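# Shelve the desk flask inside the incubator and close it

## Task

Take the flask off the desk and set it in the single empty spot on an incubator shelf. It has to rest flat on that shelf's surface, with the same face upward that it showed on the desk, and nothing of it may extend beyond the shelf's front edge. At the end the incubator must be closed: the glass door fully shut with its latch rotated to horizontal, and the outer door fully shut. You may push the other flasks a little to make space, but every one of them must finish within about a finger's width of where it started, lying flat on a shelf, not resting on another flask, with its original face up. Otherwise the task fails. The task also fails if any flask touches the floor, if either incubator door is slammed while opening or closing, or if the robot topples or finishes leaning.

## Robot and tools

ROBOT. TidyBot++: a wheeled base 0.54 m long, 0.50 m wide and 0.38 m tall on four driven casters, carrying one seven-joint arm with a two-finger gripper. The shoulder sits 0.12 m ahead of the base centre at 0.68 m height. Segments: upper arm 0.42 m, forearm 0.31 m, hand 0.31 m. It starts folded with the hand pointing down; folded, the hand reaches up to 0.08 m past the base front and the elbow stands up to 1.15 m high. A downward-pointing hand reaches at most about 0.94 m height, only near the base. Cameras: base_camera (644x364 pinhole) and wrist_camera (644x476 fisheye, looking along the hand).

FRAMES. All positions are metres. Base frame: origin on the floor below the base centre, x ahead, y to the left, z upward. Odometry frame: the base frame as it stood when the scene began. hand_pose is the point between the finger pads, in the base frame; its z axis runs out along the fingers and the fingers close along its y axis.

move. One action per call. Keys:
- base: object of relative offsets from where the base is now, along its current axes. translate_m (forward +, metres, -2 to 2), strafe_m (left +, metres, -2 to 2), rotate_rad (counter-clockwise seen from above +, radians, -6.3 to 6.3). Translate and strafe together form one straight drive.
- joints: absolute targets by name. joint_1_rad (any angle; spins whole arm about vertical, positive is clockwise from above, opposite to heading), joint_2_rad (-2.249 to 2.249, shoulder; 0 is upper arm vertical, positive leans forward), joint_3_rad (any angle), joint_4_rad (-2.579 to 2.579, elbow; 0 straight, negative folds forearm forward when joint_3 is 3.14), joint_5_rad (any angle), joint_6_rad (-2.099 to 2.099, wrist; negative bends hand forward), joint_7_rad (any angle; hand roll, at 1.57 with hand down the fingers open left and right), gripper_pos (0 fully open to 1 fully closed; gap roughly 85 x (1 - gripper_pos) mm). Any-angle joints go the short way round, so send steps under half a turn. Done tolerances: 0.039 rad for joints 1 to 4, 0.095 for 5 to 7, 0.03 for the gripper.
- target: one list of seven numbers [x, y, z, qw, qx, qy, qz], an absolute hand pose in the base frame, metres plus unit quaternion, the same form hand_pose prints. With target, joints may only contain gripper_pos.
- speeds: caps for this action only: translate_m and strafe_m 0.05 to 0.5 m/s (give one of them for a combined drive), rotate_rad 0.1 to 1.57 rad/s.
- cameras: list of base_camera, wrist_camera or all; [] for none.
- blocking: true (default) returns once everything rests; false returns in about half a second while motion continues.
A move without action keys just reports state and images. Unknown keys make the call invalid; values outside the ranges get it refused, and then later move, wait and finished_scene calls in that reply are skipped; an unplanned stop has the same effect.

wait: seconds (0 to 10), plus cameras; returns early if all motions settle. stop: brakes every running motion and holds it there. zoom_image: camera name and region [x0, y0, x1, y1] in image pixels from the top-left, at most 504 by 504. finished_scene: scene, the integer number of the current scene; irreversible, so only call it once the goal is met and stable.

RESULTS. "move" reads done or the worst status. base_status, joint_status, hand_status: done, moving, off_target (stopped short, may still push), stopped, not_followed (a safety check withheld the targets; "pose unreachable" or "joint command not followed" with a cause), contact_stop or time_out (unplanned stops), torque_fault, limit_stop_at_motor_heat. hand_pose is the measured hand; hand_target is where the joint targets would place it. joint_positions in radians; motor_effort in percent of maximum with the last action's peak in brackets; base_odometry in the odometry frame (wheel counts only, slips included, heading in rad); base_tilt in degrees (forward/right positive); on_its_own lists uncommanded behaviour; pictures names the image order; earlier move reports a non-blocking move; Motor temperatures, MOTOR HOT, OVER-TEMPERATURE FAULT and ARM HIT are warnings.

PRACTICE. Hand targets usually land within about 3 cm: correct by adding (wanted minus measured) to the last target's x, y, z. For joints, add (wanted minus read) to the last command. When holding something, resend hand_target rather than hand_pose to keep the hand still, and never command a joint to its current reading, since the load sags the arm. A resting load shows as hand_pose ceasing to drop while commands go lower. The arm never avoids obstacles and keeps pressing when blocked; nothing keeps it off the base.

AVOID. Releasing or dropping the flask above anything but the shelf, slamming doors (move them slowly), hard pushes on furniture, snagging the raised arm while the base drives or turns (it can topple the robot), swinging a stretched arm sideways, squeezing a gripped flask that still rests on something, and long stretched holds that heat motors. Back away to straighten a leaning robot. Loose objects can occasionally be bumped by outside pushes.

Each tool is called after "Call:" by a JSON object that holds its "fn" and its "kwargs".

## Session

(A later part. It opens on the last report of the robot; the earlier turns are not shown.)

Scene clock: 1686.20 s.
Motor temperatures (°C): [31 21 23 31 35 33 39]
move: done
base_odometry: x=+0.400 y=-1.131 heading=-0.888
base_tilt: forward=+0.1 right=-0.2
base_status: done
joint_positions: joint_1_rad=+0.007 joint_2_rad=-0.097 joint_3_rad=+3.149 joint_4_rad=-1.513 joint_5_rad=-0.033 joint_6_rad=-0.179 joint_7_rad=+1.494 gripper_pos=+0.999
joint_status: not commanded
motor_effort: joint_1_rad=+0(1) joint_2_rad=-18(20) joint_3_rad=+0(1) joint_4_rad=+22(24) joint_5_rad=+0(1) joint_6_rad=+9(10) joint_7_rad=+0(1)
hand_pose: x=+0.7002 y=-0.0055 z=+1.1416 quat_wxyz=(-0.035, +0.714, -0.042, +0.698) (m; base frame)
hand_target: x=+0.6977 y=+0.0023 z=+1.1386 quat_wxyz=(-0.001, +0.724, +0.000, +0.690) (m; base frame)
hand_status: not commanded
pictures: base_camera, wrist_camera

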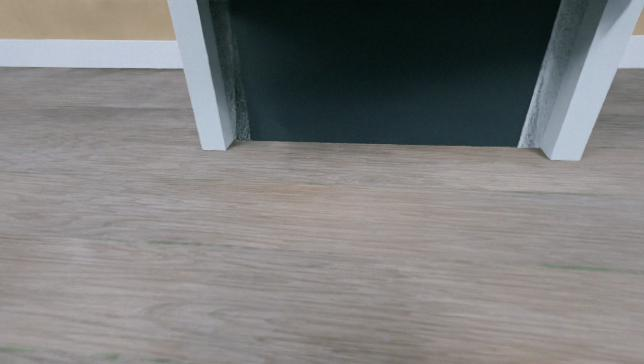

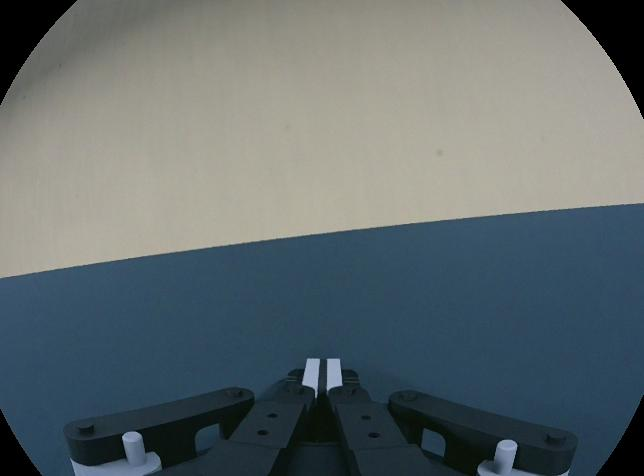

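Call:
{"fn": "move", "kwargs": {"base": {"translate_m": 0.03}, "speeds": {"translate_m": 0.05}, "cameras": ["wrist_camera"]}}

Call:
{"fn": "move", "kwargs": {"base": {"translate_m": 0.02}, "speeds": {"translate_m": 0.05}, "cameras": ["wrist_camera"]}}

Call:
{"fn": "move", "kwargs": {"base": {"translate_m": 0.02}, "speeds": {"translate_m": 0.05}, "cameras": ["wrist_camera"]}}

Scene clock: 1693.90 s.
Motor temperatures (°C): [31 21 23 31 35 33 39]
move: done
base_odometry: x=+0.419 y=-1.154 heading=-0.888
base_tilt: forward=+0.0 right=-0.3
base_status: done
joint_positions: joint_1_rad=+0.007 joint_2_rad=-0.096 joint_3_rad=+3.149 joint_4_rad=-1.513 joint_5_rad=-0.033 joint_6_rad=-0.180 joint_7_rad=+1.494 gripper_pos=+0.999
joint_status: not commanded
motor_effort: joint_1_rad=+0(1) joint_2_rad=-18(20) joint_3_rad=-1(2) joint_4_rad=+22(23) joint_5_rad=+1(1) joint_6_rad=+9(10) joint_7_rad=+1(1)
hand_pose: x=+0.7005 y=-0.0055 z=+1.1410 quat_wxyz=(-0.035, +0.715, -0.042, +0.697) (m; base frame)
hand_target: x=+0.6977 y=+0.0023 z=+1.1386 quat_wxyz=(-0.001, +0.724, +0.000, +0.690) (m; base frame)
hand_status: not commanded
pictures: wrist_camera

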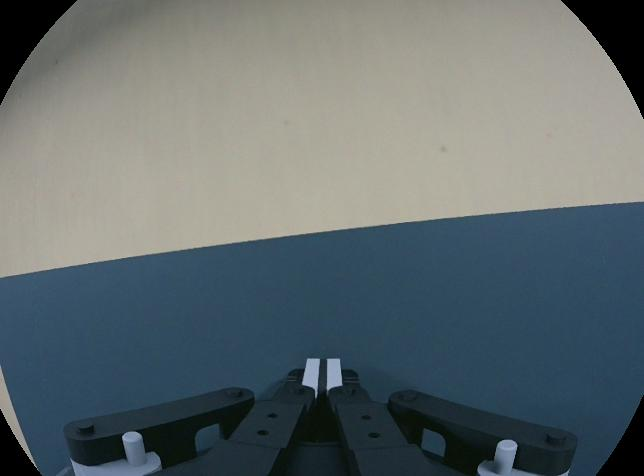

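Scene clock: 1694.77 s.
Motor temperatures (°C): [31 21 23 31 35 33 39]
move: done
base_odometry: x=+0.432 y=-1.170 heading=-0.888
base_tilt: forward=+0.0 right=-0.3
base_status: done
joint_positions: joint_1_rad=+0.007 joint_2_rad=-0.098 joint_3_rad=+3.149 joint_4_rad=-1.512 joint_5_rad=-0.033 joint_6_rad=-0.181 joint_7_rad=+1.494 gripper_pos=+0.999
joint_status: not commanded
motor_effort: joint_1_rad=-1(1) joint_2_rad=-18(22) joint_3_rad=-1(2) joint_4_rad=+22(23) joint_5_rad=+0(1) joint_6_rad=+9(10) joint_7_rad=+1(1)
hand_pose: x=+0.6994 y=-0.0055 z=+1.1424 quat_wxyz=(-0.035, +0.714, -0.042, +0.698) (m; base frame)
hand_target: x=+0.6977 y=+0.0023 z=+1.1386 quat_wxyz=(-0.001, +0.724, +0.000, +0.690) (m; base frame)
hand_status: not commanded
pictures: wrist_camera

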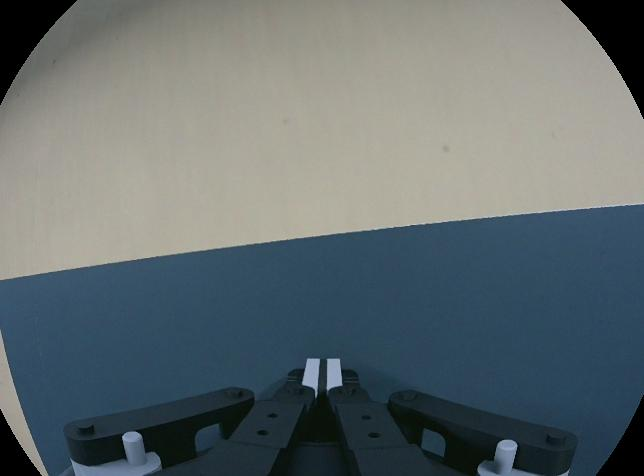

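Scene clock: 1695.63 s.
Motor temperatures (°C): [31 21 23 31 35 33 39]
move: done
base_odometry: x=+0.444 y=-1.185 heading=-0.888
base_tilt: forward=+0.1 right=-0.3
base_status: done
joint_positions: joint_1_rad=+0.007 joint_2_rad=-0.095 joint_3_rad=+3.149 joint_4_rad=-1.512 joint_5_rad=-0.033 joint_6_rad=-0.182 joint_7_rad=+1.494 gripper_pos=+0.999
joint_status: not commanded
motor_effort: joint_1_rad=+0(1) joint_2_rad=-18(20) joint_3_rad=+0(2) joint_4_rad=+22(23) joint_5_rad=+0(1) joint_6_rad=+9(11) joint_7_rad=+1(1)
hand_pose: x=+0.7007 y=-0.0055 z=+1.1407 quat_wxyz=(-0.035, +0.715, -0.042, +0.697) (m; base frame)
hand_target: x=+0.6977 y=+0.0023 z=+1.1386 quat_wxyz=(-0.001, +0.724, +0.000, +0.690) (m; base frame)
hand_status: not commanded
pictures: wrist_camera

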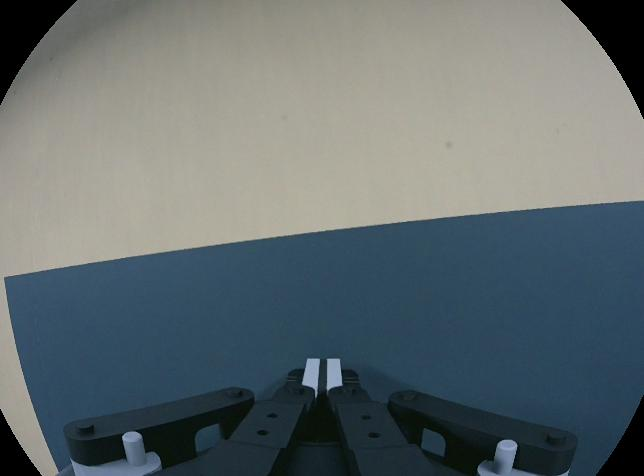

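Call:
{"fn": "move", "kwargs": {"base": {"translate_m": 0.02}, "speeds": {"translate_m": 0.05}, "cameras": ["wrist_camera"]}}

Call:
{"fn": "move", "kwargs": {"base": {"translate_m": 0.02}, "speeds": {"translate_m": 0.05}, "cameras": ["wrist_camera"]}}

Scene clock: 1701.37 s.
Motor temperatures (°C): [31 21 23 31 35 33 39]
move: done
base_odometry: x=+0.457 y=-1.201 heading=-0.888
base_tilt: forward=+0.0 right=-0.3
base_status: done
joint_positions: joint_1_rad=+0.007 joint_2_rad=-0.101 joint_3_rad=+3.149 joint_4_rad=-1.511 joint_5_rad=-0.033 joint_6_rad=-0.186 joint_7_rad=+1.494 gripper_pos=+0.999
joint_status: not commanded
motor_effort: joint_1_rad=+1(1) joint_2_rad=-17(20) joint_3_rad=-1(2) joint_4_rad=+23(26) joint_5_rad=+1(1) joint_6_rad=+9(13) joint_7_rad=+0(1)
hand_pose: x=+0.6982 y=-0.0054 z=+1.1428 quat_wxyz=(-0.036, +0.715, -0.042, +0.697) (m; base frame)
hand_target: x=+0.6977 y=+0.0023 z=+1.1386 quat_wxyz=(-0.001, +0.724, +0.000, +0.690) (m; base frame)
hand_status: not commanded
pictures: wrist_camera

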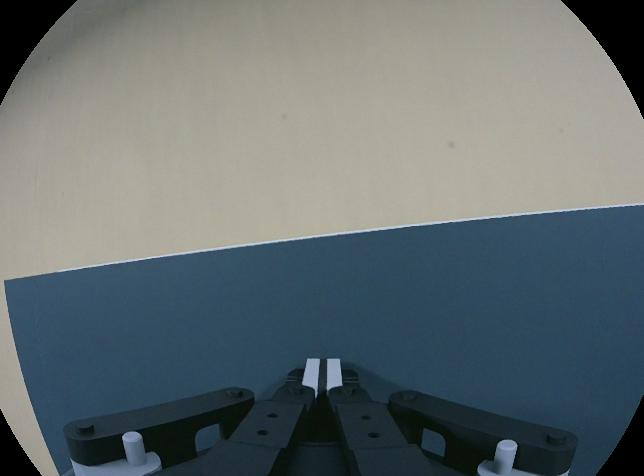

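Scene clock: 1702.27 s.
Motor temperatures (°C): [31 21 23 31 35 33 39]
move: done
base_odometry: x=+0.470 y=-1.216 heading=-0.888
base_tilt: forward=+0.0 right=-0.4
base_status: done
joint_positions: joint_1_rad=+0.007 joint_2_rad=-0.142 joint_3_rad=+3.148 joint_4_rad=-1.524 joint_5_rad=-0.033 joint_6_rad=-0.224 joint_7_rad=+1.494 gripper_pos=+0.999
joint_status: not commanded
motor_effort: joint_1_rad=+1(2) joint_2_rad=-8(17) joint_3_rad=+1(1) joint_4_rad=+27(28) joint_5_rad=+1(1) joint_6_rad=+14(17) joint_7_rad=+1(1)
hand_pose: x=+0.6794 y=-0.0045 z=+1.1464 quat_wxyz=(-0.036, +0.718, -0.042, +0.694) (m; base frame)
hand_target: x=+0.6977 y=+0.0023 z=+1.1386 quat_wxyz=(-0.001, +0.724, +0.000, +0.690) (m; base frame)
hand_status: not commanded
pictures: wrist_camera

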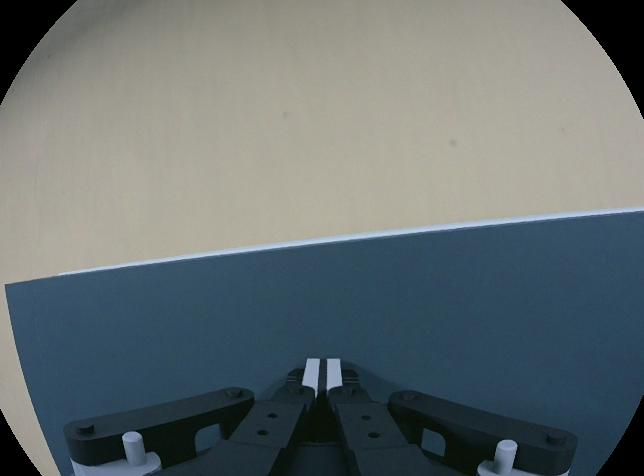

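Call:
{"fn": "move", "kwargs": {"base": {"translate_m": 0.02}, "speeds": {"translate_m": 0.05}, "cameras": []}}

Call:
{"fn": "move", "kwargs": {"base": {"translate_m": -0.7}, "speeds": {"translate_m": 0.3}, "cameras": ["wrist_camera"]}}

Call:
{"fn": "move", "kwargs": {"joints": {"joint_2_rad": -0.34, "joint_4_rad": -2.51, "joint_6_rad": 0.5}}}

Scene clock: 1710.23 s.
Motor temperatures (°C): [31 21 23 31 35 33 39]
move: done
base_odometry: x=+0.482 y=-1.231 heading=-0.888
base_tilt: forward=+0.0 right=-0.3
base_status: done
joint_positions: joint_1_rad=+0.007 joint_2_rad=-0.183 joint_3_rad=+3.148 joint_4_rad=-1.543 joint_5_rad=-0.033 joint_6_rad=-0.256 joint_7_rad=+1.494 gripper_pos=+0.999
joint_status: not commanded
motor_effort: joint_1_rad=-2(3) joint_2_rad=+0(8) joint_3_rad=-2(3) joint_4_rad=+29(32) joint_5_rad=-1(1) joint_6_rad=+19(21) joint_7_rad=+1(1)
hand_pose: x=+0.6607 y=-0.0039 z=+1.1476 quat_wxyz=(-0.036, +0.722, -0.042, +0.690) (m; base frame)
hand_target: x=+0.6977 y=+0.0023 z=+1.1386 quat_wxyz=(-0.001, +0.724, +0.000, +0.690) (m; base frame)
hand_status: not commanded
pictures: none
No camera images: "cameras" was empty.

Scene clock: 1713.43 s.
Motor temperatures (°C): [31 21 23 31 35 33 39]
move: done
base_odometry: x=+0.040 y=-0.688 heading=-0.888
base_tilt: forward=+0.0 right=-0.3
base_status: done
joint_positions: joint_1_rad=+0.005 joint_2_rad=-0.097 joint_3_rad=+3.147 joint_4_rad=-1.507 joint_5_rad=-0.033 joint_6_rad=-0.228 joint_7_rad=+1.494 gripper_pos=+0.999
joint_status: not commanded
motor_effort: joint_1_rad=-1(3) joint_2_rad=-18(24) joint_3_rad=-1(4) joint_4_rad=+22(27) joint_5_rad=+0(1) joint_6_rad=+9(17) joint_7_rad=+1(1)
hand_pose: x=+0.6990 y=-0.0026 z=+1.1303 quat_wxyz=(-0.037, +0.729, -0.041, +0.682) (m; base frame)
hand_target: x=+0.6977 y=+0.0023 z=+1.1386 quat_wxyz=(-0.001, +0.724, +0.000, +0.690) (m; base frame)
hand_status: not commanded
pictures: wrist_camera

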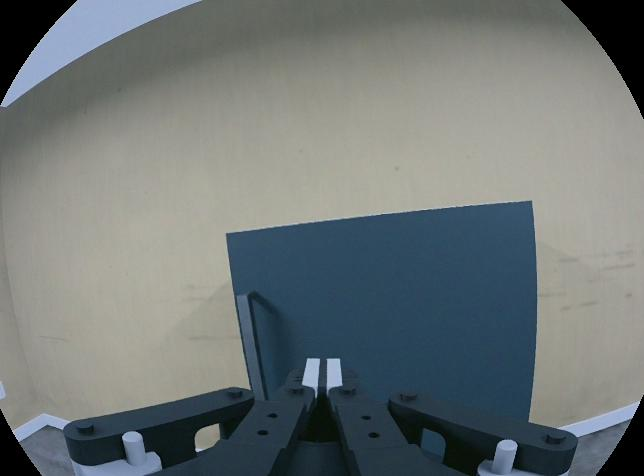

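Scene clock: 1716.00 s.
Motor temperatures (°C): [31 21 23 31 35 33 39]
move: done
base_odometry: x=+0.040 y=-0.688 heading=-0.888
base_tilt: forward=+0.1 right=-0.3
base_status: not commanded
joint_positions: joint_1_rad=+0.005 joint_2_rad=-0.321 joint_3_rad=+3.147 joint_4_rad=-2.498 joint_5_rad=-0.033 joint_6_rad=+0.449 joint_7_rad=+1.494 gripper_pos=+0.999
joint_status: all done
motor_effort: joint_1_rad=+0(1) joint_2_rad=-7(19) joint_3_rad=+0(2) joint_4_rad=+20(22) joint_5_rad=+0(1) joint_6_rad=+9(10) joint_7_rad=+1(1)
hand_pose: x=+0.5519 y=-0.0079 z=+0.8529 quat_wxyz=(-0.026, +0.759, -0.050, +0.649) (m; base frame)
hand_target: x=+0.5480 y=+0.0021 z=+0.8704 quat_wxyz=(-0.001, +0.741, +0.000, +0.671) (m; base frame)
hand_status: not commanded
pictures: base_camera, wrist_camera

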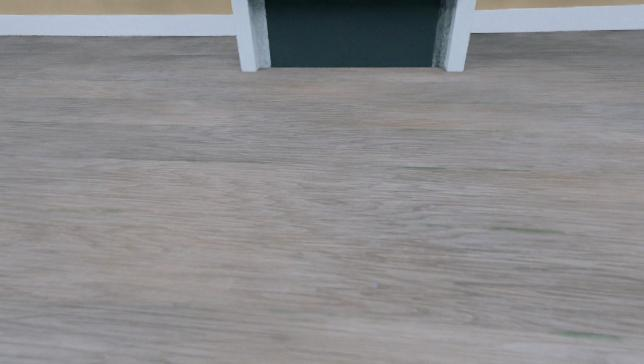

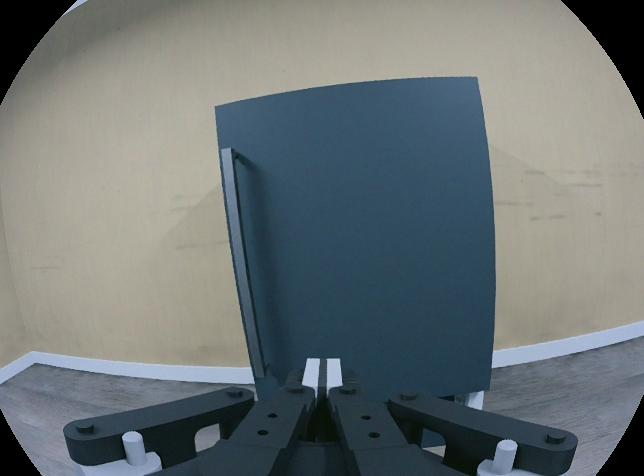

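Call:
{"fn": "move", "kwargs": {"base": {"strafe_m": 1.1, "translate_m": 0.3, "rotate_rad": -0.75}}}

Scene clock: 1724.70 s.
Motor temperatures (°C): [31 21 23 31 35 33 39]
move: done
base_odometry: x=+1.083 y=-0.226 heading=-1.638
base_tilt: forward=+0.0 right=-0.4
base_status: done
joint_positions: joint_1_rad=+0.005 joint_2_rad=-0.326 joint_3_rad=+3.147 joint_4_rad=-2.499 joint_5_rad=-0.033 joint_6_rad=+0.452 joint_7_rad=+1.494 gripper_pos=+0.999
joint_status: not commanded
motor_effort: joint_1_rad=+0(2) joint_2_rad=-7(8) joint_3_rad=+0(2) joint_4_rad=+19(20) joint_5_rad=+0(1) joint_6_rad=+9(9) joint_7_rad=+0(1)
hand_pose: x=+0.5510 y=-0.0078 z=+0.8557 quat_wxyz=(-0.027, +0.757, -0.049, +0.651) (m; base frame)
hand_target: x=+0.5480 y=+0.0021 z=+0.8704 quat_wxyz=(-0.001, +0.741, +0.000, +0.671) (m; base frame)
hand_status: not commanded
pictures: base_camera, wrist_camera

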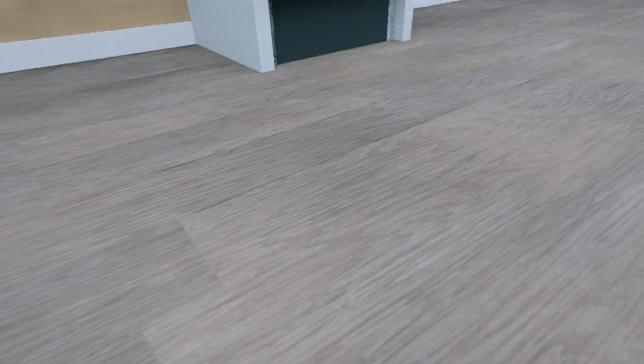

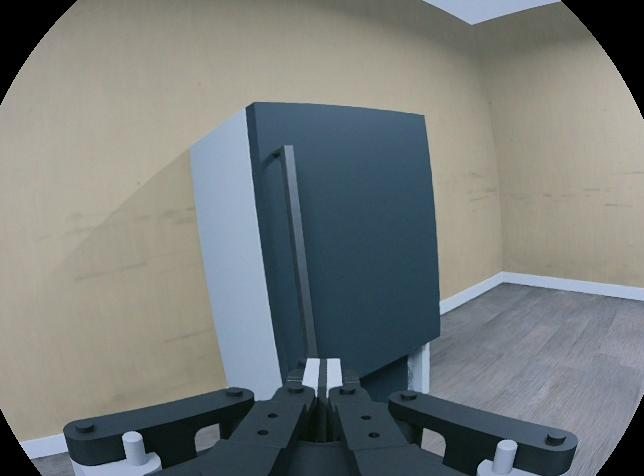

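Call:
{"fn": "zoom_image", "kwargs": {"camera": "wrist_camera", "region": [180, 90, 320, 410]}}

Scaled by 1.575.

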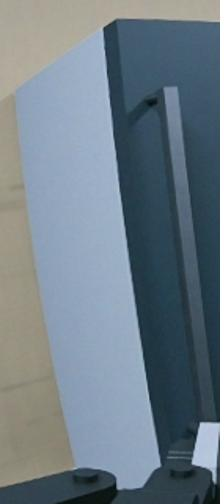

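Call:
{"fn": "finished_scene", "kwargs": {"scene": 1}}

The scene is finished: the task was done.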